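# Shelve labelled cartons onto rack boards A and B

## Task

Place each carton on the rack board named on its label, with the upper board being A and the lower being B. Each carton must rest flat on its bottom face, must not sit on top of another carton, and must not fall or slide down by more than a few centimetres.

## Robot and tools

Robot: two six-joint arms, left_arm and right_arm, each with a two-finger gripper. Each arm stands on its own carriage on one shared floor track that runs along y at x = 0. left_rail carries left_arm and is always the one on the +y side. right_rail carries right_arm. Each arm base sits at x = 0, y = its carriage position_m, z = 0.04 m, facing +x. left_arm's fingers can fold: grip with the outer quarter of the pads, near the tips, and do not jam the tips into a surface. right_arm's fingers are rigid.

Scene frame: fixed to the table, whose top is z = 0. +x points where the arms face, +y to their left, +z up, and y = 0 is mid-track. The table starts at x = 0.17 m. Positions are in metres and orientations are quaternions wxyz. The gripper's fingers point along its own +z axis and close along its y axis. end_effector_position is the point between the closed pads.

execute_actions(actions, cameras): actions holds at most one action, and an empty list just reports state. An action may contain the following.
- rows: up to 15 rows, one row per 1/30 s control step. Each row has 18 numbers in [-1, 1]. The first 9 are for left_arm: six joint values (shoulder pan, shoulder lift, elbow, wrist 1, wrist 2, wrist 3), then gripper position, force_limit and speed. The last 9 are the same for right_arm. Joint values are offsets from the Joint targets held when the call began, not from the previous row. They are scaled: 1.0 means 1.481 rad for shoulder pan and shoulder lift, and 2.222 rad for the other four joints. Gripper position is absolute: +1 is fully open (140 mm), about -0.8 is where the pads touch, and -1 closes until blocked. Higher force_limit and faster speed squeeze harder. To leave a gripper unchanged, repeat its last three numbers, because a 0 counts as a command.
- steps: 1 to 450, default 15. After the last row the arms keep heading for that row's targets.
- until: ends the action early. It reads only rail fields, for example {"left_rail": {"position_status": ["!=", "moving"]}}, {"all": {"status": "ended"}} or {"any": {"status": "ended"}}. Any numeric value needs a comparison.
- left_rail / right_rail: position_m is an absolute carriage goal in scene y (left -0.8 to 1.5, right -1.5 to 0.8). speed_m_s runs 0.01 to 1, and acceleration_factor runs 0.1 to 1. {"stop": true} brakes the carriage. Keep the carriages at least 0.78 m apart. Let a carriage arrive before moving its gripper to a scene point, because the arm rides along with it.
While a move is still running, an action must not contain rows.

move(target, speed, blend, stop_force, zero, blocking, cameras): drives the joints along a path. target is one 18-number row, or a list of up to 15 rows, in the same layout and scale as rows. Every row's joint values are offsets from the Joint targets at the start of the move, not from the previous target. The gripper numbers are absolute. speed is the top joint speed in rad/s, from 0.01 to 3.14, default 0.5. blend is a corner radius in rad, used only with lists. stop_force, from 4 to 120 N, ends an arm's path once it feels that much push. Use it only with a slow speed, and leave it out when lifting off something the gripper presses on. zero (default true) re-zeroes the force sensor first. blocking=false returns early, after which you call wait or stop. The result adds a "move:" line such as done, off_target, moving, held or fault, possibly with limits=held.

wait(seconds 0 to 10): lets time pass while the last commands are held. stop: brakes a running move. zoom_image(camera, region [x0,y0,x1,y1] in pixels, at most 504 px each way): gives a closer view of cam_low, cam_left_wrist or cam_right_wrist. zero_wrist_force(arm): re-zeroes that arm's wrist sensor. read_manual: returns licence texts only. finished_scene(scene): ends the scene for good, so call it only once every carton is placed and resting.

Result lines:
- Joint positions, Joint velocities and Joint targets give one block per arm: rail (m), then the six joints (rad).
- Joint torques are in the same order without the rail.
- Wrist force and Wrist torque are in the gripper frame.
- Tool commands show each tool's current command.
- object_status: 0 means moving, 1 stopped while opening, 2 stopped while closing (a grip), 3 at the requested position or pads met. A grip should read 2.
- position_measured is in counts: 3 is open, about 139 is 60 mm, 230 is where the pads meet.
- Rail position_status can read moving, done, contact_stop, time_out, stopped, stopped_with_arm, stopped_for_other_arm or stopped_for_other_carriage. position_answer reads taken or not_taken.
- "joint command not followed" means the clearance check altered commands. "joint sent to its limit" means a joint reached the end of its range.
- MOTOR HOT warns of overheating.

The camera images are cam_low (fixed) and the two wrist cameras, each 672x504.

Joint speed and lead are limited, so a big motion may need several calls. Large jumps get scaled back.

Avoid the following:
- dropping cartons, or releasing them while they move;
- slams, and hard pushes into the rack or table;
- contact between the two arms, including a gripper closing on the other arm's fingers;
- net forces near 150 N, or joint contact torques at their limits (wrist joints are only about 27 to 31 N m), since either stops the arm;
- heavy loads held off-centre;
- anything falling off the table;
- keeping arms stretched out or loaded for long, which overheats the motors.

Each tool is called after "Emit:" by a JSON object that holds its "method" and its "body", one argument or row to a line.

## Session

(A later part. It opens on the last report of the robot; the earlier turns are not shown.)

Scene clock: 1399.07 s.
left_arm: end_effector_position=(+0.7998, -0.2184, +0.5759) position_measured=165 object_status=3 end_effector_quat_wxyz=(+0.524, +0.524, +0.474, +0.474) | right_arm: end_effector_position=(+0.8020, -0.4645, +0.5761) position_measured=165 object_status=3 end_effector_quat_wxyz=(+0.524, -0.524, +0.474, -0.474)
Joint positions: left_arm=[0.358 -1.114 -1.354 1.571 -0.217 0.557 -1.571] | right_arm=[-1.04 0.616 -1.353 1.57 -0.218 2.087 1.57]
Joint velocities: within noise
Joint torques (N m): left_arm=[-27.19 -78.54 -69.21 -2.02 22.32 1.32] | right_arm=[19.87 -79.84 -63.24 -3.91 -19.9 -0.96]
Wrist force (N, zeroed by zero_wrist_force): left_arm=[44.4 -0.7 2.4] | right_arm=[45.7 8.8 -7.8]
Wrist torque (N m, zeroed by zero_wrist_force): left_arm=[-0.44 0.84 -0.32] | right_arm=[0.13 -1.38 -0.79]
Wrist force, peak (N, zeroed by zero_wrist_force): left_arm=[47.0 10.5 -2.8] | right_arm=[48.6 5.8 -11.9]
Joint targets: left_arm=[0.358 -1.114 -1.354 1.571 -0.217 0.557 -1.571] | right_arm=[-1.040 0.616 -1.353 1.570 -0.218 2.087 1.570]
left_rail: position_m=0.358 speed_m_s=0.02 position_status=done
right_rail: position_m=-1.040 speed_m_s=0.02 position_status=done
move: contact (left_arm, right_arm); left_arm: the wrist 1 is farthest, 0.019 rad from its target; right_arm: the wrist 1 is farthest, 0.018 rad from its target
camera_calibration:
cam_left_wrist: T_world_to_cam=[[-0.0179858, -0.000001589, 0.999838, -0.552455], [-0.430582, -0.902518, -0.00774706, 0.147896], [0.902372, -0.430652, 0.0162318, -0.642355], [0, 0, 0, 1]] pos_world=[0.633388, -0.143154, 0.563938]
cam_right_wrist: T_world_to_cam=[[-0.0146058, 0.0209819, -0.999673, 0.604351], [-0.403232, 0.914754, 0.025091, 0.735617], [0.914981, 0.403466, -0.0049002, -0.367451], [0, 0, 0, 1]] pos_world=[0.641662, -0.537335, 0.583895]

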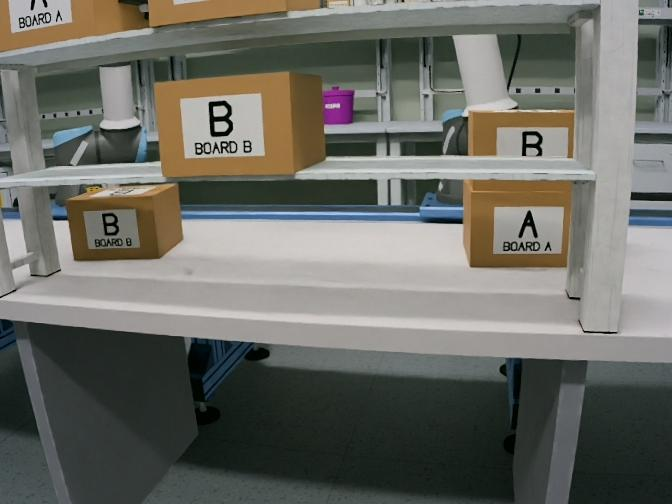

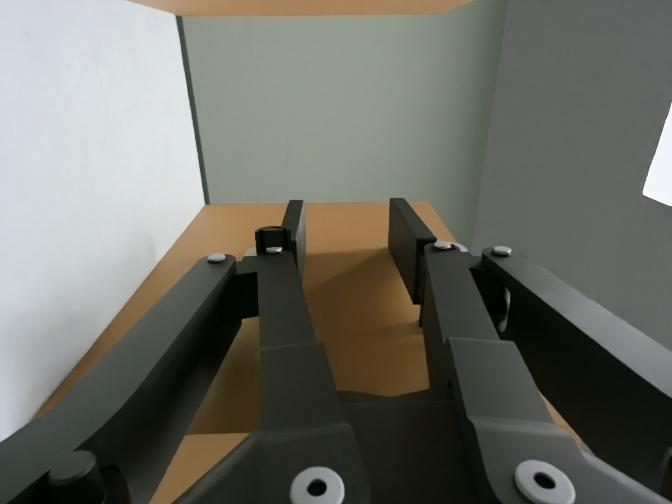

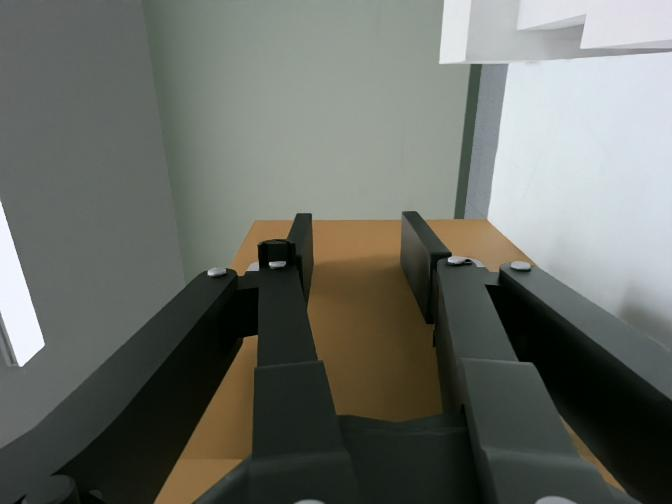

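Emit:
{"method": "move", "body": {
  "target": [0,0.0009,0.00248,-0.00308,0,0,-0.286,1,0,0,0.0009,0.00248,-0.00308,0,0,-0.286,1,0],
  "speed": 0.02,
  "stop_force": 8,
  "cameras": []
}}

Emit:
{"method": "execute_actions", "body": {
  "actions": [
    {"left_rail":{"position_m":0.388,"speed_m_s":0.03},"right_rail":{"position_m":-1.064,"speed_m_s":0.03},"steps":90,"until":{"all":{"status":"ended"}}}
  ],
  "cameras": ["cam_left_wrist","cam_right_wrist"]
}}

Emit:
{"method": "move", "body": {
  "target": [
    [-0.033854,-0.026572,0.021361,-0.003651,-0.022565,0,-0.286,1,0,0.022101,-0.026572,0.021361,-0.003651,0.014731,0,-0.286,1,0],
    [-0.069803,-0.051804,0.040945,-0.006416,-0.046526,0,-0.286,1,0,0.046079,-0.051804,0.040945,-0.006416,0.030713,0,-0.286,1,0],
    [-0.147754,-0.097657,0.074804,-0.009714,-0.098482,0,-0.286,1,0,0.10017,-0.097657,0.074804,-0.009714,0.066766,0,-0.286,1,0],
    [-0.233385,-0.136371,0.101632,-0.010738,-0.155557,0,-0.286,1,0,0.163289,-0.136371,0.101632,-0.010738,0.108836,0,-0.286,1,0],
    [-0.347090,0.211324,0.038026,-0.178878,-0.348357,0,-0.286,1,0,-0.088290,-0.221500,0.409869,-0.261784,-0.175861,0,-0.286,1,0]
  ],
  "speed": [0.1,0.2,0.3,0.4,0.6],
  "blend": [0.02,0.02,0.03,0.05,0],
  "cameras": ["cam_low","cam_left_wrist","cam_right_wrist"]
}}

Emit:
{"method": "zoom_image", "body": {
  "camera": "cam_left_wrist",
  "region": [0, 180, 220, 400]
}}

Emit:
{"method": "zoom_image", "body": {
  "camera": "cam_right_wrist",
  "region": [482, 200, 672, 390]
}}

Scene clock: 1446.93 s.
left_arm: end_effector_position=(+0.7998, -0.2184, +0.5752) position_measured=165 object_status=3 end_effector_quat_wxyz=(+0.525, +0.524, +0.475, +0.474) | right_arm: end_effector_position=(+0.8019, -0.4645, +0.5753) position_measured=165 object_status=3 end_effector_quat_wxyz=(+0.525, -0.524, +0.474, -0.474)
Joint positions: left_arm=[0.358 -1.114 -1.353 1.572 -0.219 0.557 -1.571] | right_arm=[-1.04 0.616 -1.353 1.571 -0.219 2.087 1.57]
Joint velocities: within noise
Joint torques (N m): left_arm=[-29.39 -67.48 -63.8 -0.72 22.36 1.25] | right_arm=[21.49 -68.08 -59.09 -2.59 -20.05 -0.92]
Wrist force (N, zeroed by zero_wrist_force): left_arm=[46.2 6.4 -1.4] | right_arm=[47.1 2.8 -12.3]
Wrist torque (N m, zeroed by zero_wrist_force): left_arm=[-0.90 0.75 -0.40] | right_arm=[0.28 -1.44 -0.70]
Wrist force, peak (N, zeroed by zero_wrist_force): left_arm=[46.2 11.1 -2.2] | right_arm=[47.2 0.6 -13.9]
Joint targets: left_arm=[0.358 -1.114 -1.354 1.572 -0.219 0.557 -1.571] | right_arm=[-1.040 0.616 -1.353 1.571 -0.219 2.087 1.570]
left_rail: position_m=0.358 speed_m_s=0.02 position_status=done
right_rail: position_m=-1.040 speed_m_s=0.02 position_status=done
move: contact (left_arm, right_arm)
No camera images: "cameras" was empty.

Scene clock: 1448.23 s.
left_arm: end_effector_position=(+0.7998, -0.1883, +0.5753) position_measured=165 object_status=3 end_effector_quat_wxyz=(+0.525, +0.524, +0.475, +0.474) | right_arm: end_effector_position=(+0.8019, -0.4888, +0.5753) position_measured=165 object_status=3 end_effector_quat_wxyz=(+0.525, -0.524, +0.474, -0.474)
Joint positions: left_arm=[0.388 -1.114 -1.353 1.572 -0.219 0.557 -1.571] | right_arm=[-1.064 0.616 -1.353 1.571 -0.219 2.087 1.57]
Joint velocities: within noise
Joint torques (N m): left_arm=[10.82 -88.62 -37.54 -1.75 -2.07 1.65] | right_arm=[-12.81 -75 -35.51 -3.09 3 -0.76]
Wrist force (N, zeroed by zero_wrist_force): left_arm=[-0.2 0.2 0.0] | right_arm=[2.5 0.7 -4.2]
Wrist torque (N m, zeroed by zero_wrist_force): left_arm=[0.06 0.00 0.00] | right_arm=[0.12 -0.63 0.03]
Wrist force, peak (N, zeroed by zero_wrist_force): left_arm=[46.5 6.7 -1.4] | right_arm=[46.7 1.9 -12.0]
Joint targets: left_arm=[0.388 -1.114 -1.354 1.572 -0.219 0.557 -1.571] | right_arm=[-1.064 0.616 -1.353 1.571 -0.219 2.087 1.570]
Tool commands: left_gripper/position=-0.286 left_gripper/force_limit=+1.0 left_gripper/speed=+0.0 right_gripper/position=-0.286 right_gripper/force_limit=+1.0 right_gripper/speed=+0.0
left_rail: position_m=0.388 speed_m_s=0.03 position_status=done
right_rail: position_m=-1.064 speed_m_s=0.03 position_status=done
camera_calibration:
cam_left_wrist: T_world_to_cam=[[-0.0182141, 0.000443852, 0.999834, -0.551559], [-0.430506, -0.902557, -0.0074419, 0.174832], [0.902404, -0.43057, 0.0166303, -0.629617], [0, 0, 0, 1]] pos_world=[0.633389, -0.113054, 0.563239]
cam_right_wrist: T_world_to_cam=[[-0.0144225, 0.0210616, -0.999674, 0.603988], [-0.403236, 0.914752, 0.02509, 0.757827], [0.914982, 0.403467, -0.00470022, -0.357676], [0, 0, 0, 1]] pos_world=[0.641562, -0.561635, 0.583096]
Images, in order (width x height): cam_left_wrist 672x504, cam_right_wrist 672x504.

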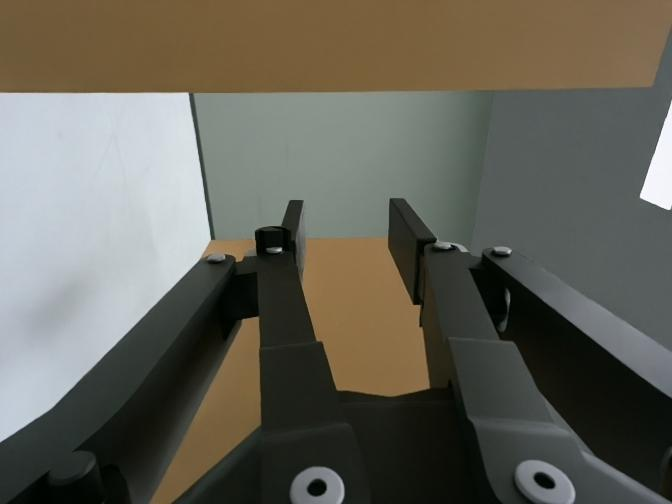

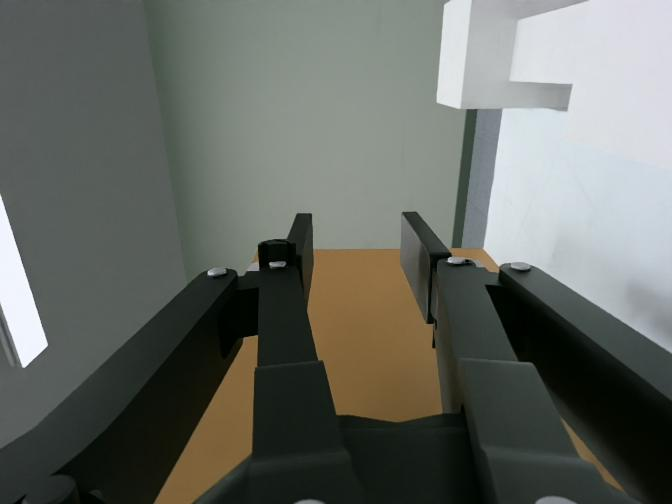

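Scene clock: 1451.47 s.
left_arm: end_effector_position=(+0.4660, -0.3429, +0.2993) position_measured=165 object_status=3 end_effector_quat_wxyz=(+0.459, +0.458, +0.538, +0.538) | right_arm: end_effector_position=(+0.5299, -0.6358, +0.2994) position_measured=165 object_status=3 end_effector_quat_wxyz=(+0.581, -0.582, +0.402, -0.402)
Joint positions: left_arm=[0.388 -1.628 -1.041 1.656 -0.616 -0.217 -1.571] | right_arm=[-1.064 0.485 -1.681 2.482 -0.801 1.696 1.57]
Joint velocities: within noise
Joint torques (N m): left_arm=[-16.32 -67.19 -49.96 -1.22 -2.87 1.41] | right_arm=[-17.38 -37.66 -23.27 -7.21 -3.26 -0.72]
Wrist force (N, zeroed by zero_wrist_force): left_arm=[-0.1 0.0 0.1] | right_arm=[2.2 1.1 -3.9]
Wrist torque (N m, zeroed by zero_wrist_force): left_arm=[0.02 0.02 0.00] | right_arm=[0.21 -0.50 0.01]
Wrist force, peak (N, zeroed by zero_wrist_force): left_arm=[-0.9 -2.5 -1.9] | right_arm=[5.0 0.3 -6.1]
Joint targets: left_arm=[0.388 -1.628 -1.040 1.656 -0.616 -0.217 -1.571] | right_arm=[-1.064 0.485 -1.681 2.482 -0.801 1.696 1.570]
left_rail: position_m=0.388 speed_m_s=0.03 position_status=done
right_rail: position_m=-1.064 speed_m_s=0.03 position_status=done
move: done
camera_calibration:
cam_left_wrist: T_world_to_cam=[[-0.0177157, -0.00425105, 0.999834, -0.283457], [-0.184171, -0.982866, -0.00744217, -0.252808], [0.982735, -0.184272, 0.0166293, -0.343375], [0, 0, 0, 1]] pos_world=[0.285865, -0.312955, 0.287239]
cam_right_wrist: T_world_to_cam=[[-0.0199933, 0.0160092, -0.999672, 0.327026], [-0.62478, 0.780401, 0.0249932, 0.821475], [0.780545, 0.625074, -0.00560057, 0.161552], [0, 0, 0, 1]] pos_world=[0.393681, -0.747297, 0.307292]

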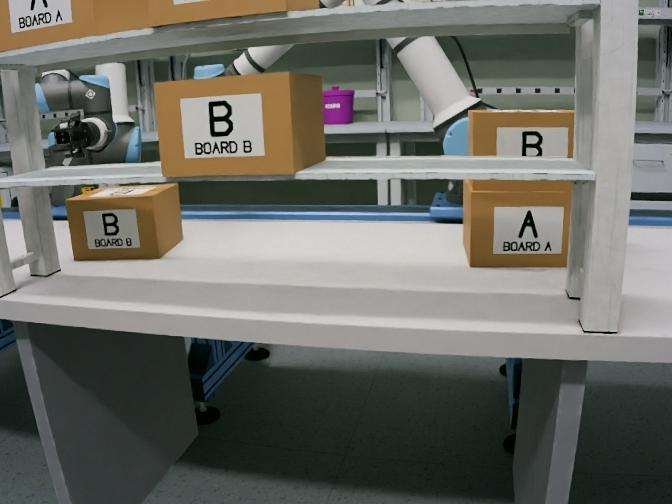

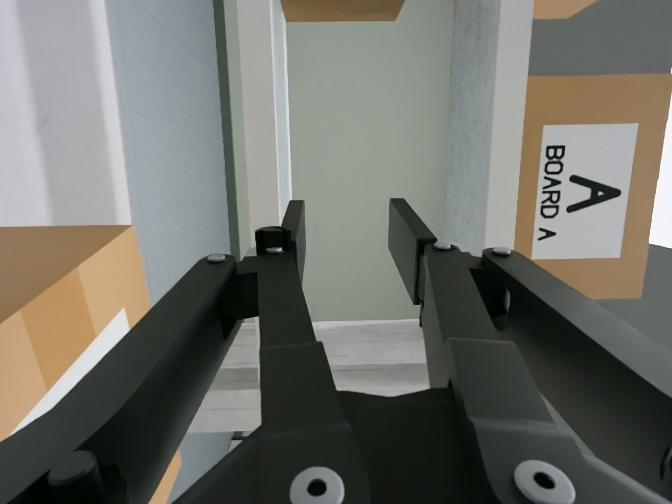

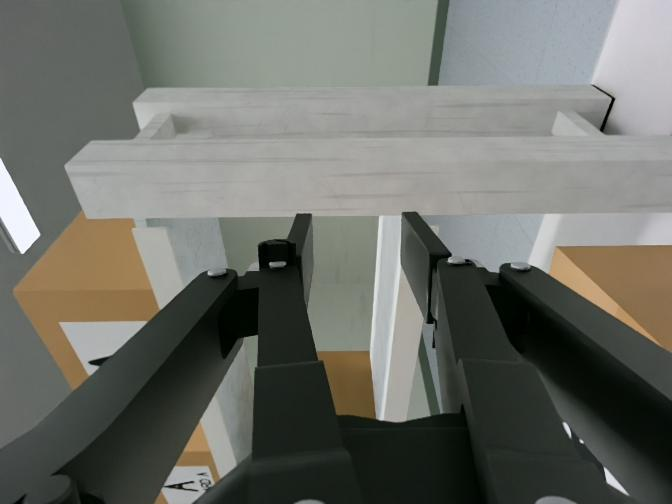

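Scaled by 2.291.

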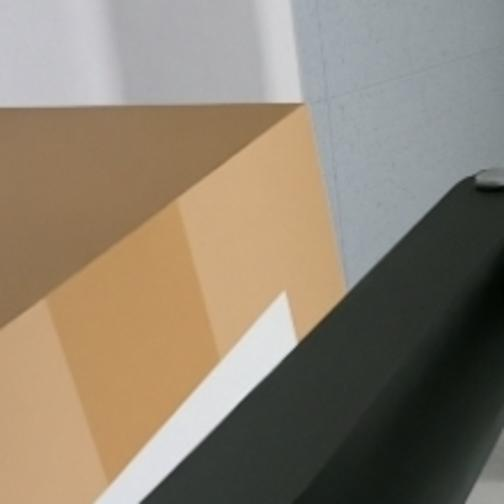

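Scaled by 2.653.

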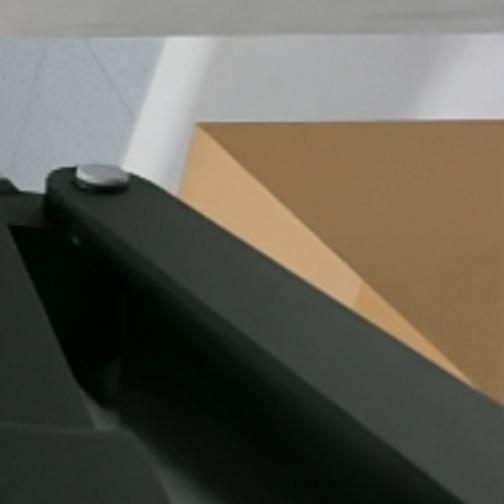

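Emit:
{"method": "move", "body": {
  "target": [-0.001890,0.137421,0.052474,-0.144069,0.017642,0,-0.286,1,0,0.054386,0.360540,0.032448,-0.272756,0.055151,0,-0.286,1,0],
  "speed": 0.45,
  "cameras": ["cam_left_wrist","cam_right_wrist"]
}}

Emit:
{"method": "zero_wrist_force", "body": {
  "arm": "left_arm"
}}

Emit:
{"method": "zero_wrist_force", "body": {
  "arm": "right_arm"
}}

Emit:
{"method": "execute_actions", "body": {
  "actions": [
    {"left_rail":{"position_m":0.3650,"speed_m_s":0.03},"right_rail":{"position_m":-1.0410,"speed_m_s":0.03},"steps":90,"until":{"all":{"status":"ended"}}}
  ],
  "cameras": ["cam_left_wrist","cam_right_wrist"]
}}

Scene clock: 1499.17 s.
left_arm: end_effector_position=(+0.4673, -0.3303, +0.0957) position_measured=165 object_status=3 end_effector_quat_wxyz=(+0.470, +0.470, +0.529, +0.528) | right_arm: end_effector_position=(+0.5215, -0.6254, +0.0953) position_measured=165 object_status=3 end_effector_quat_wxyz=(+0.573, -0.573, +0.414, -0.415)
Joint positions: left_arm=[0.388 -1.631 -0.837 1.773 -0.936 -0.177 -1.571] | right_arm=[-1.064 0.566 -1.147 2.554 -1.407 1.819 1.57]
Joint velocities: within noise
Joint torques (N m): left_arm=[-12.24 -70.05 -18.02 -1.55 2.51 1.42] | right_arm=[10.83 -35.06 -0.84 -7.56 3.56 -0.78]
Wrist force (N, zeroed by zero_wrist_force): left_arm=[-0.4 -0.2 -0.3] | right_arm=[2.1 0.5 -4.3]
Wrist torque (N m, zeroed by zero_wrist_force): left_arm=[-0.03 0.06 -0.01] | right_arm=[0.06 -0.49 -0.01]
Wrist force, peak (N, zeroed by zero_wrist_force): left_arm=[0.2 2.2 0.2] | right_arm=[2.3 2.5 -4.3]
Joint targets: left_arm=[0.388 -1.631 -0.837 1.773 -0.936 -0.177 -1.571] | right_arm=[-1.064 0.566 -1.147 2.554 -1.407 1.819 1.570]
left_rail: position_m=0.388 speed_m_s=0.03 position_status=done
right_rail: position_m=-1.064 speed_m_s=0.03 position_status=done
move: done
camera_calibration:
cam_left_wrist: T_world_to_cam=[[-0.0178787, -0.00350694, 0.999834, -0.0794925], [-0.225247, -0.974273, -0.00744507, -0.219626], [0.974138, -0.225343, 0.0166288, -0.348478], [0, 0, 0, 1]] pos_world=[0.288574, -0.292781, 0.0836389]
cam_right_wrist: T_world_to_cam=[[-0.0193862, 0.0167745, -0.999671, 0.122803], [-0.591536, 0.805891, 0.0249943, 0.81186], [0.806045, 0.591826, -0.00570041, 0.126421], [0, 0, 0, 1]] pos_world=[0.380724, -0.73115, 0.103191]
Images, in order (width x height): cam_left_wrist 672x504, cam_right_wrist 672x504.

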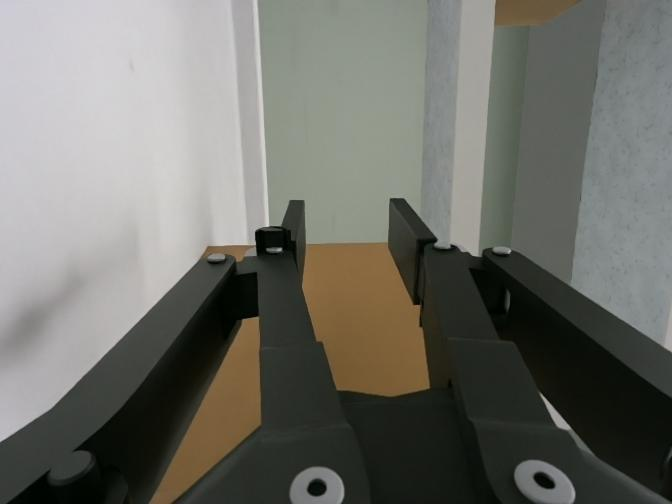

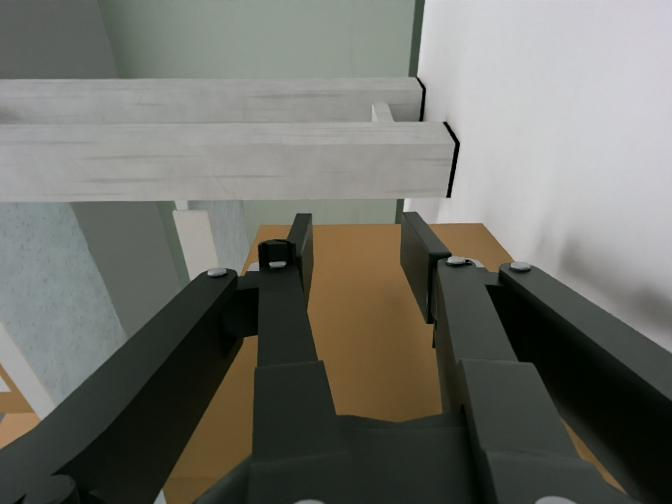

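Wrist force sensor zeroed.

Wrist force sensor zeroed.

Scene clock: 1500.23 s.
left_arm: end_effector_position=(+0.4673, -0.3534, +0.0956) position_measured=165 object_status=3 end_effector_quat_wxyz=(+0.470, +0.470, +0.529, +0.528) | right_arm: end_effector_position=(+0.5214, -0.6024, +0.0952) position_measured=165 object_status=3 end_effector_quat_wxyz=(+0.573, -0.573, +0.414, -0.415)
Joint positions: left_arm=[0.365 -1.631 -0.837 1.773 -0.936 -0.177 -1.571] | right_arm=[-1.041 0.566 -1.147 2.554 -1.407 1.819 1.57]
Joint velocities: within noise
Joint torques (N m): left_arm=[-14.58 -76.3 -32.54 -0.85 2.2 1.49] | right_arm=[11.63 -36.99 -7.2 -6.83 -1.64 -0.59]
Wrist force (N, zeroed by zero_wrist_force): left_arm=[0.1 0.4 0.1] | right_arm=[7.2 -0.7 -0.2]
Wrist torque (N m, zeroed by zero_wrist_force): left_arm=[0.06 -0.02 0.00] | right_arm=[0.01 0.09 0.17]
Wrist force, peak (N, zeroed by zero_wrist_force): left_arm=[1.2 0.2 0.4] | right_arm=[8.2 0.0 -1.9]
Joint targets: left_arm=[0.365 -1.631 -0.837 1.773 -0.936 -0.177 -1.571] | right_arm=[-1.041 0.566 -1.147 2.554 -1.407 1.819 1.570]
Tool commands: left_gripper/position=-0.286 left_gripper/force_limit=+1.0 left_gripper/speed=+0.0 right_gripper/position=-0.286 right_gripper/force_limit=+1.0 right_gripper/speed=+0.0
left_rail: position_m=0.365 speed_m_s=0.03 position_status=done
right_rail: position_m=-1.041 speed_m_s=0.03 position_status=done
camera_calibration:
cam_left_wrist: T_world_to_cam=[[-0.0179013, -0.00360138, 0.999833, -0.0794966], [-0.225244, -0.974273, -0.00754215, -0.242125], [0.974138, -0.225342, 0.0166296, -0.353681], [0, 0, 0, 1]] pos_world=[0.288574, -0.315881, 0.0835387]
cam_right_wrist: T_world_to_cam=[[-0.0194646, 0.0167182, -0.999671, 0.122404], [-0.591422, 0.805975, 0.0249945, 0.793282], [0.806127, 0.591714, -0.00580051, 0.112789], [0, 0, 0, 1]] pos_world=[0.380625, -0.708151, 0.103191]
Images, in order (width x height): cam_left_wrist 672x504, cam_right_wrist 672x504.

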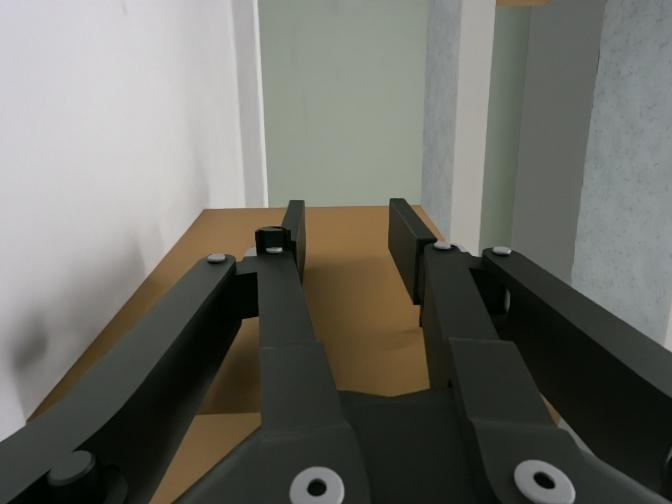

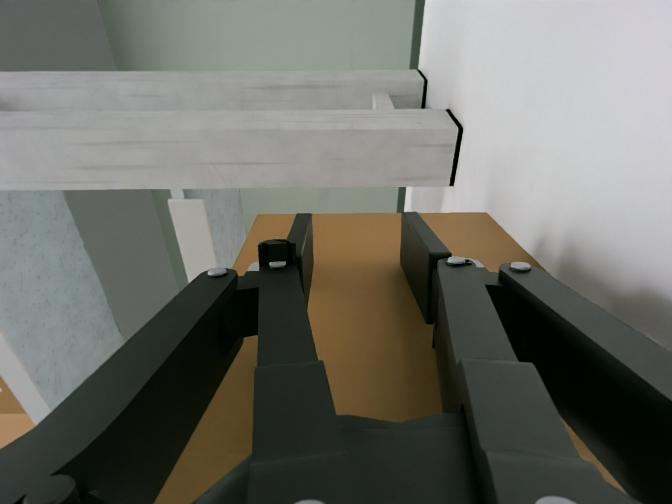

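Emit:
{"method": "execute_actions", "body": {
  "actions": [
    {"left_rail":{"position_m":0.3615,"speed_m_s":0.02},"steps":60,"until":{"all":{"status":"ended"}}}
  ],
  "cameras": []
}}

Emit:
{"method": "execute_actions", "body": {
  "actions": [
    {"left_rail":{"position_m":0.3600,"speed_m_s":0.02},"steps":60,"until":{"all":{"status":"ended"}}}
  ],
  "cameras": ["cam_left_wrist","cam_right_wrist"]
}}

Scene clock: 1506.60 s.
left_arm: end_effector_position=(+0.4673, -0.3568, +0.0956) position_measured=165 object_status=3 end_effector_quat_wxyz=(+0.470, +0.470, +0.529, +0.528) | right_arm: end_effector_position=(+0.5214, -0.6025, +0.0952) position_measured=165 object_status=3 end_effector_quat_wxyz=(+0.573, -0.573, +0.414, -0.415)
Joint positions: left_arm=[0.362 -1.631 -0.837 1.773 -0.936 -0.177 -1.571] | right_arm=[-1.041 0.566 -1.147 2.554 -1.407 1.819 1.57]
Joint velocities: within noise
Joint torques (N m): left_arm=[0.96 -89.12 -35.64 1.14 1.68 1.42] | right_arm=[7.33 -43.23 -14.8 -5.29 -5.83 -0.71]
Wrist force (N, zeroed by zero_wrist_force): left_arm=[20.2 1.1 -6.0] | right_arm=[13.8 1.2 4.5]
Wrist torque (N m, zeroed by zero_wrist_force): left_arm=[-0.14 -0.82 -0.60] | right_arm=[-0.06 0.37 0.26]
Wrist force, peak (N, zeroed by zero_wrist_force): left_arm=[20.2 1.1 -6.0] | right_arm=[14.0 0.7 4.7]
Joint targets: left_arm=[0.361 -1.631 -0.837 1.773 -0.936 -0.177 -1.571] | right_arm=[-1.041 0.566 -1.147 2.554 -1.407 1.819 1.570]
Tool commands: left_gripper/position=-0.286 left_gripper/force_limit=+1.0 left_gripper/speed=+0.0 right_gripper/position=-0.286 right_gripper/force_limit=+1.0 right_gripper/speed=+0.0
left_rail: position_m=0.362 position_m_goal=0.361 speed_m_s=0.02 position_status=done
right_rail: position_m=-1.041 speed_m_s=0.03 position_status=done
No camera images: "cameras" was empty.

Scene clock: 1506.97 s.
left_arm: end_effector_position=(+0.4673, -0.3583, +0.0956) position_measured=165 object_status=3 end_effector_quat_wxyz=(+0.470, +0.470, +0.529, +0.528) | right_arm: end_effector_position=(+0.5214, -0.6025, +0.0952) position_measured=165 object_status=3 end_effector_quat_wxyz=(+0.573, -0.573, +0.414, -0.415)
Joint positions: left_arm=[0.36 -1.631 -0.837 1.773 -0.936 -0.178 -1.571] | right_arm=[-1.041 0.566 -1.147 2.554 -1.407 1.819 1.57]
Joint velocities: within noise
Joint torques (N m): left_arm=[4.35 -90.51 -36.72 1.27 5.04 1.23] | right_arm=[8.97 -47.25 -12.43 -5.24 -5.96 -0.86]
Wrist force (N, zeroed by zero_wrist_force): left_arm=[28.2 0.6 -10.2] | right_arm=[24.6 1.1 6.6]
Wrist torque (N m, zeroed by zero_wrist_force): left_arm=[-0.30 -1.09 -0.84] | right_arm=[-0.07 0.60 0.35]
Wrist force, peak (N, zeroed by zero_wrist_force): left_arm=[28.7 1.1 -10.1] | right_arm=[24.8 1.0 6.7]
Joint targets: left_arm=[0.360 -1.631 -0.837 1.773 -0.936 -0.177 -1.571] | right_arm=[-1.041 0.566 -1.147 2.554 -1.407 1.819 1.570]
Tool commands: left_gripper/position=-0.286 left_gripper/force_limit=+1.0 left_gripper/speed=+0.0 right_gripper/position=-0.286 right_gripper/force_limit=+1.0 right_gripper/speed=+0.0
left_rail: position_m=0.360 speed_m_s=0.02 position_status=done
right_rail: position_m=-1.041 speed_m_s=0.03 position_status=done
camera_calibration:
cam_left_wrist: T_world_to_cam=[[-0.0179016, -0.00360344, 0.999833, -0.0795151], [-0.22515, -0.974295, -0.00754261, -0.247031], [0.97416, -0.225247, 0.0166301, -0.354784], [0, 0, 0, 1]] pos_world=[0.288574, -0.320881, 0.0835387]
cam_right_wrist: T_world_to_cam=[[-0.0193857, 0.0167757, -0.999671, 0.122419], [-0.591489, 0.805926, 0.0249946, 0.793412], [0.80608, 0.591779, -0.00570077, 0.112822], [0, 0, 0, 1]] pos_world=[0.380725, -0.708251, 0.103191]
Images, in order (width x height): cam_left_wrist 672x504, cam_right_wrist 672x504.

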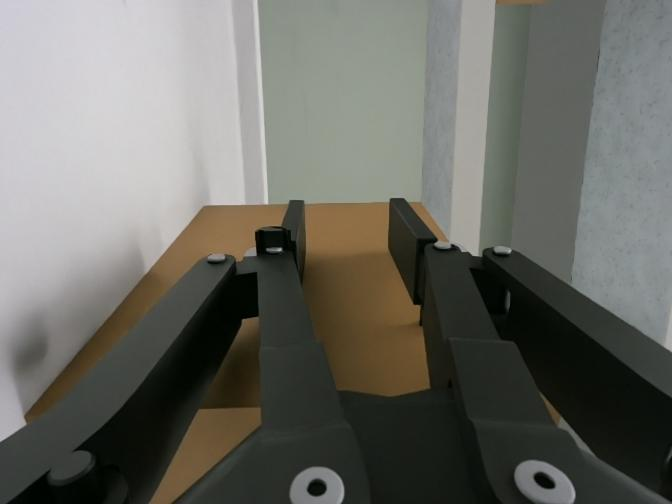

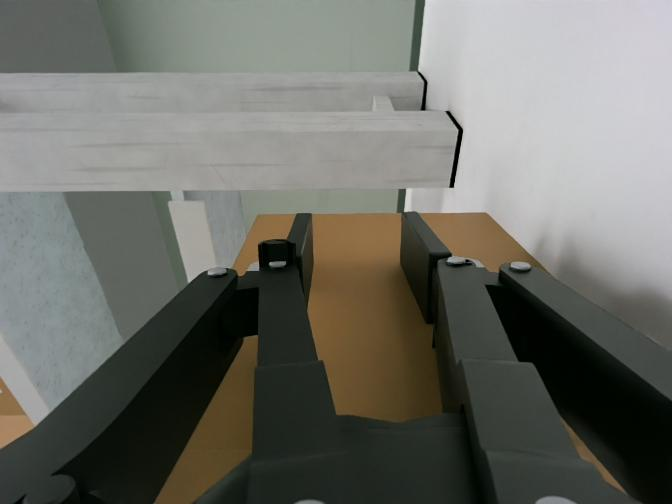

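Emit:
{"method": "move", "body": {
  "target": [-0.000352,-0.001515,0.002232,-0.001222,0.002691,0,-0.286,1,0,0.004199,0.000527,-0.001301,0.000950,0.005724,0,-0.286,1,0],
  "speed": 0.05,
  "cameras": []
}}

Emit:
{"method": "execute_actions", "body": {
  "actions": [
    {"left_rail":{"position_m":0.3586,"speed_m_s":0.02},"right_rail":{"position_m":-1.0396,"speed_m_s":0.02},"steps":60,"until":{"all":{"status":"ended"}}}
  ],
  "cameras": []
}}

Emit:
{"method": "move", "body": {
  "target": [0,-0.017989,-0.000124,0.012114,0,0,-0.286,1,0,0,-0.038837,-0.000212,0.026098,0,0,-0.286,1,0],
  "speed": 0.06,
  "cameras": ["cam_left_wrist","cam_right_wrist"]
}}

Scene clock: 1535.10 s.
left_arm: end_effector_position=(+0.4674, -0.3583, +0.0956) position_measured=165 object_status=3 end_effector_quat_wxyz=(+0.472, +0.471, +0.527, +0.527) | right_arm: end_effector_position=(+0.5214, -0.6025, +0.0952) position_measured=165 object_status=3 end_effector_quat_wxyz=(+0.571, -0.572, +0.416, -0.416)
Joint positions: left_arm=[0.36 -1.631 -0.839 1.778 -0.939 -0.172 -1.571] | right_arm=[-1.041 0.572 -1.146 2.551 -1.405 1.831 1.57]
Joint velocities: within noise
Joint torques (N m): left_arm=[-17.56 -115.69 -29.33 -4.07 11.11 1.44] | right_arm=[22.6 -35.16 -19.69 -0.26 -2 -0.55]
Wrist force (N, zeroed by zero_wrist_force): left_arm=[21.5 1.4 -5.6] | right_arm=[22.8 2.1 3.3]
Wrist torque (N m, zeroed by zero_wrist_force): left_arm=[-0.06 -0.80 -0.66] | right_arm=[-0.15 0.51 0.33]
Wrist force, peak (N, zeroed by zero_wrist_force): left_arm=[28.7 0.4 -10.2] | right_arm=[24.8 1.6 6.8]
Joint targets: left_arm=[0.360 -1.631 -0.839 1.778 -0.939 -0.171 -1.571] | right_arm=[-1.041 0.572 -1.146 2.551 -1.405 1.831 1.570]
left_rail: position_m=0.360 speed_m_s=0.02 position_status=done
right_rail: position_m=-1.041 speed_m_s=0.03 position_status=done
move: done
No camera images: "cameras" was empty.

Scene clock: 1535.63 s.
left_arm: end_effector_position=(+0.4673, -0.3596, +0.0955) position_measured=165 object_status=3 end_effector_quat_wxyz=(+0.472, +0.471, +0.527, +0.527) | right_arm: end_effector_position=(+0.5215, -0.6011, +0.0952) position_measured=165 object_status=3 end_effector_quat_wxyz=(+0.571, -0.572, +0.416, -0.416)
Joint positions: left_arm=[0.359 -1.631 -0.839 1.778 -0.939 -0.171 -1.571] | right_arm=[-1.04 0.572 -1.146 2.551 -1.405 1.831 1.57]
Joint velocities: within noise
Joint torques (N m): left_arm=[-15.67 -111.72 -49.22 -3.75 12.02 1.25] | right_arm=[34.63 -37.13 -19.87 -0.32 -10.59 -0.49]
Wrist force (N, zeroed by zero_wrist_force): left_arm=[44.3 2.2 -14.0] | right_arm=[40.6 1.1 5.9]
Wrist torque (N m, zeroed by zero_wrist_force): left_arm=[-0.39 -1.50 -1.19] | right_arm=[-0.05 0.64 0.29]
Wrist force, peak (N, zeroed by zero_wrist_force): left_arm=[44.3 2.2 -14.0] | right_arm=[40.6 1.8 5.8]
Joint targets: left_arm=[0.359 -1.631 -0.839 1.778 -0.939 -0.171 -1.571] | right_arm=[-1.040 0.572 -1.146 2.551 -1.405 1.831 1.570]
Tool commands: left_gripper/position=-0.286 left_gripper/force_limit=+1.0 left_gripper/speed=+0.0 right_gripper/position=-0.286 right_gripper/force_limit=+1.0 right_gripper/speed=+0.0
left_rail: position_m=0.359 speed_m_s=0.02 position_status=done
right_rail: position_m=-1.040 speed_m_s=0.02 position_status=done
No camera images: "cameras" was empty.

Scene clock: 1536.97 s.
left_arm: end_effector_position=(+0.4673, -0.3597, +0.1155) position_measured=165 object_status=3 end_effector_quat_wxyz=(+0.472, +0.471, +0.527, +0.527) | right_arm: end_effector_position=(+0.5214, -0.6010, +0.1151) position_measured=165 object_status=3 end_effector_quat_wxyz=(+0.571, -0.572, +0.416, -0.416)
Joint positions: left_arm=[0.359 -1.631 -0.866 1.778 -0.912 -0.171 -1.571] | right_arm=[-1.04 0.572 -1.203 2.551 -1.347 1.831 1.57]
Joint velocities: within noise
Joint torques (N m): left_arm=[-15.99 -116.64 -61.81 0.35 14.92 1.81] | right_arm=[39.45 -63.67 -27.61 -2.96 -22.47 -0.89]
Wrist force (N, zeroed by zero_wrist_force): left_arm=[40.2 -4.1 -13.1] | right_arm=[42.4 11.5 6.8]
Wrist torque (N m, zeroed by zero_wrist_force): left_arm=[-0.42 -1.40 -0.96] | right_arm=[-0.70 0.66 0.26]
Wrist force, peak (N, zeroed by zero_wrist_force): left_arm=[44.7 -0.2 -14.6] | right_arm=[44.2 11.7 6.3]
Joint targets: left_arm=[0.359 -1.631 -0.866 1.778 -0.912 -0.171 -1.571] | right_arm=[-1.040 0.572 -1.203 2.551 -1.347 1.831 1.570]
left_rail: position_m=0.359 speed_m_s=0.02 position_status=done
right_rail: position_m=-1.040 speed_m_s=0.02 position_status=done
move: done
camera_calibration:
cam_left_wrist: T_world_to_cam=[[-0.0179027, -0.00339029, 0.999834, -0.099339], [-0.231577, -0.972788, -0.00744512, -0.244685], [0.972652, -0.231671, 0.0166304, -0.357066], [0, 0, 0, 1]] pos_world=[0.28886, -0.321085, 0.103439]
cam_right_wrist: T_world_to_cam=[[-0.019276, 0.016902, -0.999671, 0.142307], [-0.586221, 0.809766, 0.0249949, 0.791308], [0.809922, 0.58651, -0.00570069, 0.106896], [0, 0, 0, 1]] pos_world=[0.380046, -0.705875, 0.123091]
Images, in order (width x height): cam_left_wrist 672x504, cam_right_wrist 672x504.

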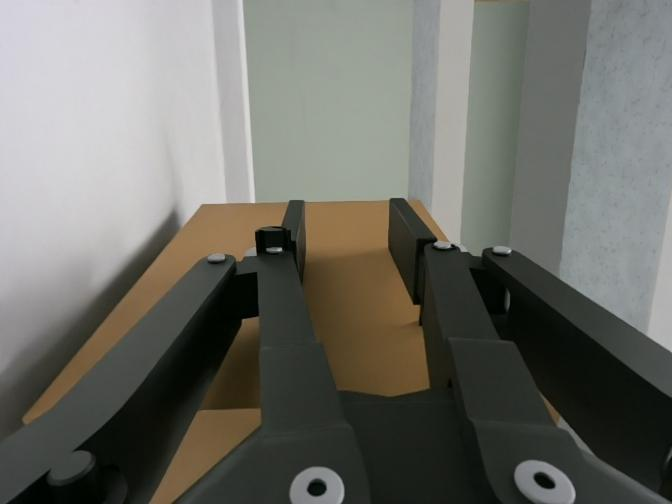

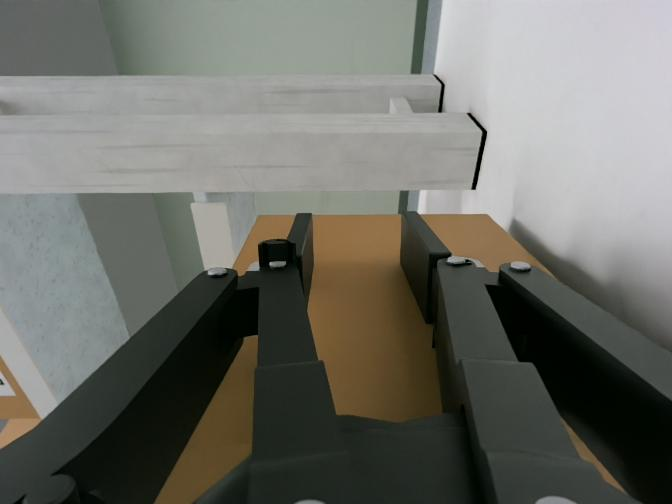

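Emit:
{"method": "move", "body": {
  "target": [-0.000766,-0.000703,0.001000,-0.000531,0.000839,0,-0.286,1,0,0.001443,0.000567,-0.001033,0.000655,0.002312,0,-0.286,1,0],
  "speed": 0.05,
  "cameras": []
}}

Scene clock: 1555.80 s.
left_arm: end_effector_position=(+0.4667, -0.3598, +0.1156) position_measured=165 object_status=3 end_effector_quat_wxyz=(+0.472, +0.472, +0.526, +0.526) | right_arm: end_effector_position=(+0.5221, -0.6009, +0.1152) position_measured=165 object_status=3 end_effector_quat_wxyz=(+0.571, -0.571, +0.417, -0.417)
Joint positions: left_arm=[0.359 -1.632 -0.867 1.78 -0.913 -0.17 -1.571] | right_arm=[-1.04 0.574 -1.203 2.548 -1.345 1.836 1.57]
Joint velocities: within noise
Joint torques (N m): left_arm=[-25.5 -117.76 -41.18 -6.06 19.69 1.12] | right_arm=[36.57 -44.19 -31.07 -3.15 -5.86 -0.75]
Wrist force (N, zeroed by zero_wrist_force): left_arm=[39.1 -5.4 -6.9] | right_arm=[40.4 11.9 0.3]
Wrist torque (N m, zeroed by zero_wrist_force): left_arm=[-0.35 -0.53 -0.60] | right_arm=[-0.53 -0.09 -0.06]
Wrist force, peak (N, zeroed by zero_wrist_force): left_arm=[42.5 -4.9 -13.2] | right_arm=[44.8 11.8 6.4]
Joint targets: left_arm=[0.359 -1.632 -0.867 1.780 -0.913 -0.170 -1.571] | right_arm=[-1.040 0.574 -1.203 2.548 -1.345 1.836 1.570]
left_rail: position_m=0.359 speed_m_s=0.02 position_status=done
right_rail: position_m=-1.040 speed_m_s=0.02 position_status=done
move: done
No camera images: "cameras" was empty.

Emit:
{"method": "execute_actions", "body": {
  "actions": [
    {"left_rail":{"position_m":0.3583,"speed_m_s":0.02},"right_rail":{"position_m":-1.0393,"speed_m_s":0.02},"steps":40,"until":{"all":{"status":"ended"}}}
  ],
  "cameras": []
}}

Emit:
{"method": "move", "body": {
  "target": [
    [0.013723,-0.058313,0.030321,0.008546,0.024785,0,-0.286,1,0,0.044779,-0.050465,-0.031671,0.065307,0.045485,0,-0.286,1,0],
    [0.029266,-0.117330,0.056810,0.021393,0.050784,0,-0.286,1,0,0.083207,-0.085870,-0.066093,0.123328,0.086738,0,-0.286,1,0],
    [0.046917,-0.176529,0.079268,0.038392,0.078188,0,-0.286,1,0,0.116141,-0.108425,-0.103053,0.175321,0.124329,0,-0.286,1,0],
    [0.066962,-0.235388,0.097499,0.059393,0.107187,0,-0.286,1,0,0.144438,-0.120339,-0.142334,0.222543,0.158828,0,-0.286,1,0],
    [0.089688,-0.293386,0.111304,0.084245,0.137975,0,-0.286,1,0,0.168954,-0.123819,-0.183723,0.266251,0.190808,0,-0.286,1,0],
    [0.115382,-0.350000,0.120485,0.112798,0.170740,0,-0.286,1,0,0.190544,-0.121074,-0.227004,0.307703,0.220838,0,-0.286,1,0],
    [0.159128,-0.333706,0.106719,0.115704,0.199898,0,-0.286,1,0,0.157792,-0.104780,-0.240770,0.310609,0.199008,0,-0.286,1,0],
    [0.201013,-0.315799,0.091192,0.119295,0.227815,0,-0.286,1,0,0.127425,-0.086873,-0.256297,0.314200,0.178768,0,-0.286,1,0],
    [0.240978,-0.296417,0.073952,0.123617,0.254452,0,-0.286,1,0,0.099314,-0.067491,-0.273537,0.318522,0.160031,0,-0.286,1,0],
    [0.278964,-0.275699,0.055045,0.128715,0.279771,0,-0.286,1,0,0.073334,-0.046773,-0.292444,0.323620,0.142715,0,-0.286,1,0],
    [0.314913,-0.253787,0.034518,0.134637,0.303732,0,-0.286,1,0,0.049356,-0.024861,-0.312971,0.329542,0.126733,0,-0.286,1,0],
    [0.348767,-0.230820,0.012418,0.141428,0.326297,0,-0.286,1,0,0.027255,-0.001894,-0.335071,0.336333,0.112002,0,-0.286,1,0]
  ],
  "speed": [0.12,0.22,0.22,0.22,0.22,0.16,0.1,0.15,0.15,0.15,0.15,0.1],
  "blend": [0.02,0.02,0.02,0.02,0.02,0.02,0.02,0.02,0.02,0.02,0.02,0],
  "cameras": ["cam_low","cam_left_wrist","cam_right_wrist"]
}}

Scene clock: 1676.60 s.
left_arm: end_effector_position=(+0.4667, -0.3601, +0.1156) position_measured=165 object_status=3 end_effector_quat_wxyz=(+0.472, +0.472, +0.526, +0.526) | right_arm: end_effector_position=(+0.5221, -0.6006, +0.1152) position_measured=165 object_status=3 end_effector_quat_wxyz=(+0.571, -0.571, +0.417, -0.417)
Joint positions: left_arm=[0.358 -1.632 -0.867 1.78 -0.913 -0.17 -1.571] | right_arm=[-1.039 0.574 -1.203 2.548 -1.345 1.836 1.57]
Joint velocities: within noise
Joint torques (N m): left_arm=[-23.94 -118.18 -47.14 -5.05 18.71 1.51] | right_arm=[29.04 -44.24 -25.85 -3.84 -6.49 -0.87]
Wrist force (N, zeroed by zero_wrist_force): left_arm=[44.5 -4.6 -6.5] | right_arm=[46.2 12.6 -0.6]
Wrist torque (N m, zeroed by zero_wrist_force): left_arm=[-0.30 -0.40 -0.64] | right_arm=[-0.54 -0.35 -0.18]
Wrist force, peak (N, zeroed by zero_wrist_force): left_arm=[44.8 -3.9 -6.5] | right_arm=[46.2 12.6 -0.6]
Joint targets: left_arm=[0.358 -1.632 -0.867 1.780 -0.913 -0.170 -1.571] | right_arm=[-1.039 0.574 -1.203 2.548 -1.345 1.836 1.570]
Tool commands: left_gripper/position=-0.286 left_gripper/force_limit=+1.0 left_gripper/speed=+0.0 right_gripper/position=-0.286 right_gripper/force_limit=+1.0 right_gripper/speed=+0.0
left_rail: position_m=0.358 speed_m_s=0.02 position_status=done
right_rail: position_m=-1.039 speed_m_s=0.02 position_status=done
No camera images: "cameras" was empty.

Scene clock: 1683.57 s.
left_arm: end_effector_position=(+0.7981, -0.2181, +0.3517) position_measured=165 object_status=3 end_effector_quat_wxyz=(+0.525, +0.524, +0.475, +0.474) | right_arm: end_effector_position=(+0.8030, -0.4644, +0.3510) position_measured=165 object_status=3 end_effector_quat_wxyz=(+0.524, -0.525, +0.474, -0.474)
Joint positions: left_arm=[0.358 -1.116 -1.209 1.808 -0.599 0.555 -1.571] | right_arm=[-1.039 0.615 -1.206 1.804 -0.598 2.085 1.57]
Joint velocities: within noise
Joint torques (N m): left_arm=[-16.58 -58.92 -71.5 -1.79 20.61 1.21] | right_arm=[12.82 -71.54 -63.03 -3.7 -18.4 -0.79]
Wrist force (N, zeroed by zero_wrist_force): left_arm=[38.3 -4.7 1.7] | right_arm=[38.2 12.2 -7.4]
Wrist torque (N m, zeroed by zero_wrist_force): left_arm=[-0.01 0.83 -0.13] | right_arm=[-0.31 -1.01 -0.56]
Wrist force, peak (N, zeroed by zero_wrist_force): left_arm=[45.2 -7.1 -3.2] | right_arm=[46.1 11.7 -1.9]
Joint targets: left_arm=[0.358 -1.116 -1.209 1.808 -0.599 0.555 -1.571] | right_arm=[-1.039 0.615 -1.205 1.804 -0.598 2.085 1.570]
left_rail: position_m=0.358 speed_m_s=0.02 position_status=done
right_rail: position_m=-1.039 speed_m_s=0.02 position_status=done
move: done
camera_calibration:
cam_left_wrist: T_world_to_cam=[[-0.018214, 0.00044305, 0.999834, -0.328014], [-0.430587, -0.902518, -0.00744411, 0.145597], [0.902365, -0.430651, 0.0166293, -0.637182], [0, 0, 0, 1]] pos_world=[0.631688, -0.142854, 0.339639]
cam_right_wrist: T_world_to_cam=[[-0.0152595, 0.0204797, -0.999674, 0.379683], [-0.403214, 0.914767, 0.0248951, 0.741638], [0.914978, 0.403463, -0.00570119, -0.369219], [0, 0, 0, 1]] pos_world=[0.642661, -0.537235, 0.358991]

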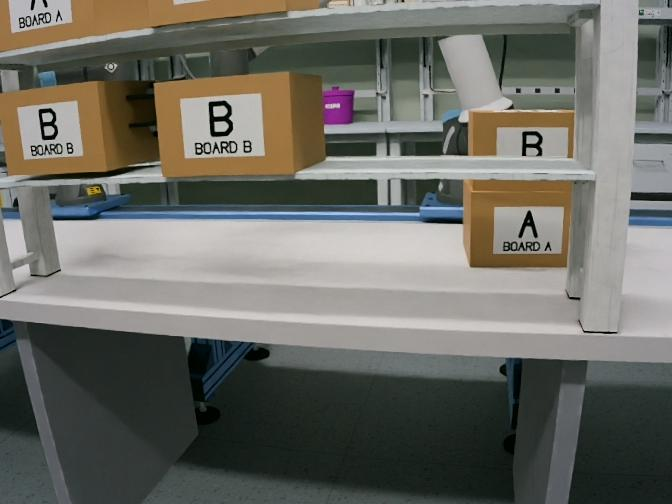

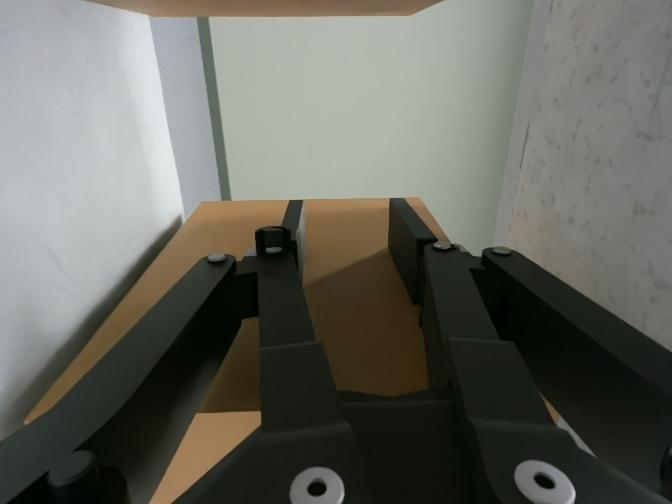

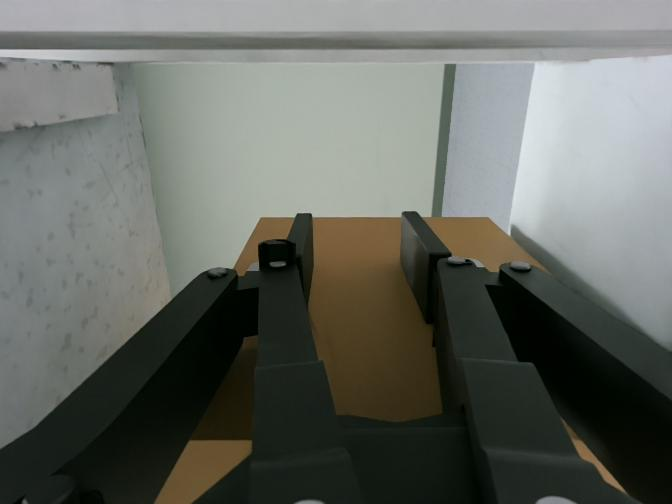

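Emit:
{"method": "move", "body": {
  "target": [0,0.023358,0.010817,-0.026386,0,0,-0.286,1,0,0,0.023358,0.010817,-0.026386,0,0,-0.286,1,0],
  "speed": 0.033,
  "stop_force": 7,
  "cameras": []
}}

Emit:
{"method": "move", "body": {
  "target": [0,0.00334,0.00155,-0.00377,0,0,-0.286,1,0,0,0.00334,0.00155,-0.00377,0,0,-0.286,1,0],
  "speed": 0.02,
  "stop_force": 8,
  "cameras": ["cam_low","cam_left_wrist","cam_right_wrist"]
}}

Emit:
{"method": "zoom_image", "body": {
  "camera": "cam_low",
  "region": [0, 60, 340, 210]
}}

Scene clock: 1698.30 s.
left_arm: end_effector_position=(+0.7984, -0.2183, +0.3392) position_measured=165 object_status=3 end_effector_quat_wxyz=(+0.525, +0.524, +0.475, +0.474) | right_arm: end_effector_position=(+0.8033, -0.4643, +0.3382) position_measured=165 object_status=3 end_effector_quat_wxyz=(+0.524, -0.525, +0.474, -0.474)
Joint positions: left_arm=[0.358 -1.116 -1.196 1.816 -0.62 0.555 -1.571] | right_arm=[-1.039 0.615 -1.193 1.813 -0.62 2.085 1.57]
Joint velocities: within noise
Joint torques (N m): left_arm=[-27.25 -94.42 -70.03 -2.08 20.18 0.87] | right_arm=[18 -93.54 -59.75 -3.56 -18.18 -0.83]
Wrist force (N, zeroed by zero_wrist_force): left_arm=[40.7 -2.8 2.4] | right_arm=[41.2 8.7 -7.0]
Wrist torque (N m, zeroed by zero_wrist_force): left_arm=[-0.01 0.87 -0.18] | right_arm=[0.17 -1.20 -0.64]
Wrist force, peak (N, zeroed by zero_wrist_force): left_arm=[43.4 6.4 -2.4] | right_arm=[44.4 4.1 -11.4]
Joint targets: left_arm=[0.358 -1.116 -1.196 1.816 -0.620 0.555 -1.571] | right_arm=[-1.039 0.615 -1.193 1.813 -0.620 2.085 1.570]
left_rail: position_m=0.358 speed_m_s=0.02 position_status=done
right_rail: position_m=-1.039 speed_m_s=0.02 position_status=done
move: contact (left_arm, right_arm); left_arm: the wrist 1 is farthest, 0.038 rad from its target; right_arm: the wrist 1 is farthest, 0.037 rad from its target
No camera images: "cameras" was empty.

Scene clock: 1699.80 s.
left_arm: end_effector_position=(+0.7984, -0.2184, +0.3385) position_measured=165 object_status=3 end_effector_quat_wxyz=(+0.525, +0.524, +0.475, +0.474) | right_arm: end_effector_position=(+0.8033, -0.4643, +0.3374) position_measured=165 object_status=3 end_effector_quat_wxyz=(+0.524, -0.524, +0.474, -0.474)
Joint positions: left_arm=[0.358 -1.116 -1.196 1.817 -0.621 0.555 -1.571] | right_arm=[-1.039 0.615 -1.192 1.813 -0.621 2.085 1.57]
Joint velocities: within noise
Joint torques (N m): left_arm=[-29.02 -91.89 -69.21 -1.67 20.01 1.46] | right_arm=[16.85 -90.61 -56.95 -2.84 -17.98 -0.92]
Wrist force (N, zeroed by zero_wrist_force): left_arm=[42.8 0.1 2.9] | right_arm=[43.2 5.1 -6.0]
Wrist torque (N m, zeroed by zero_wrist_force): left_arm=[-0.63 0.85 -0.22] | right_arm=[0.39 -1.21 -0.62]
Wrist force, peak (N, zeroed by zero_wrist_force): left_arm=[44.8 8.7 -3.7] | right_arm=[44.6 0.1 -11.5]
Joint targets: left_arm=[0.358 -1.116 -1.196 1.817 -0.621 0.555 -1.571] | right_arm=[-1.039 0.615 -1.192 1.813 -0.621 2.085 1.570]
left_rail: position_m=0.358 speed_m_s=0.02 position_status=done
right_rail: position_m=-1.039 speed_m_s=0.02 position_status=done
move: contact (left_arm, right_arm)
camera_calibration:
cam_left_wrist: T_world_to_cam=[[-0.0184437, 0.000885735, 0.99983, -0.314601], [-0.430511, -0.902557, -0.007142, 0.145205], [0.902397, -0.430569, 0.0170278, -0.637501], [0, 0, 0, 1]] pos_world=[0.631989, -0.143154, 0.32644]
cam_right_wrist: T_world_to_cam=[[-0.0150237, 0.0206894, -0.999673, 0.365954], [-0.403221, 0.914761, 0.0249919, 0.742017], [0.914979, 0.403464, -0.0054007, -0.369808], [0, 0, 0, 1]] pos_world=[0.643061, -0.537135, 0.345293]

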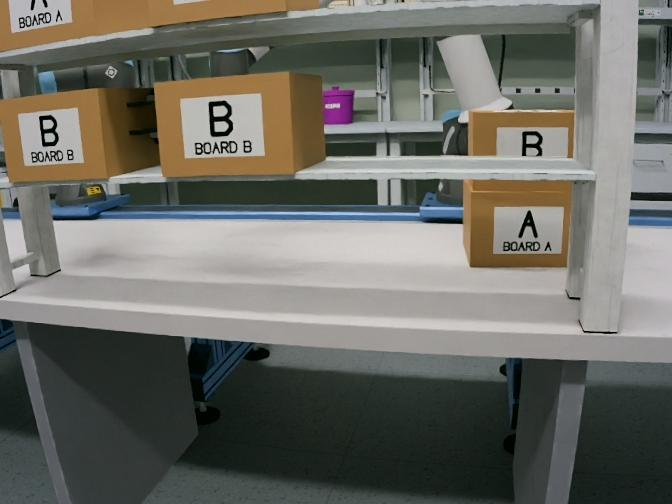

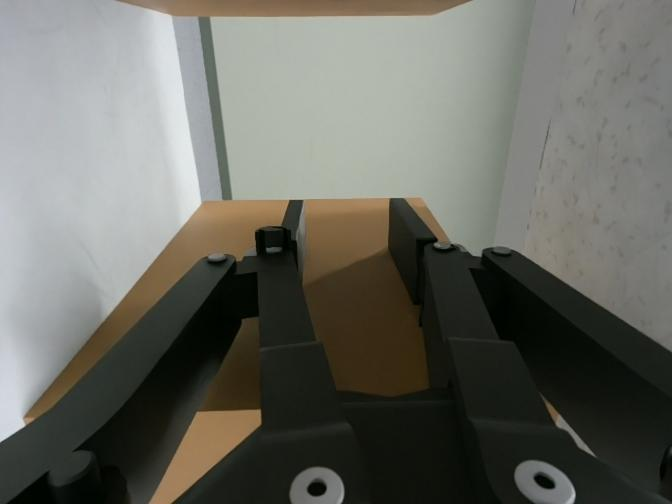

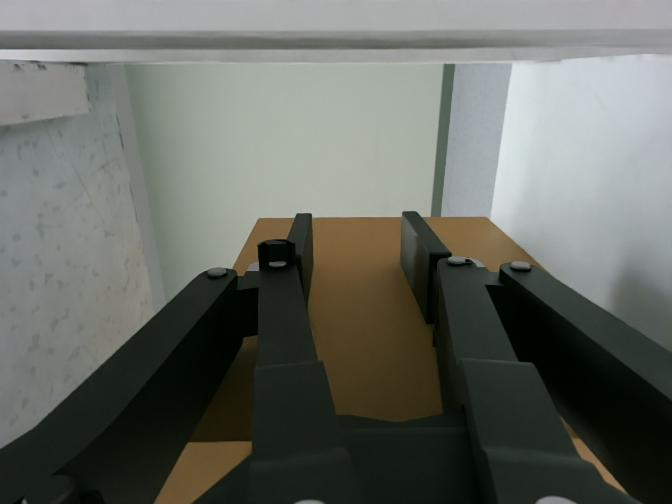

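Scaled by 1.482.

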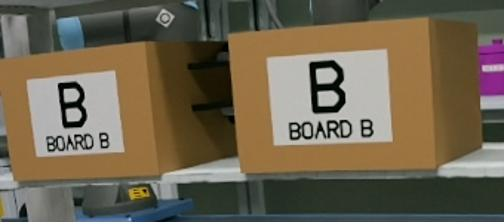

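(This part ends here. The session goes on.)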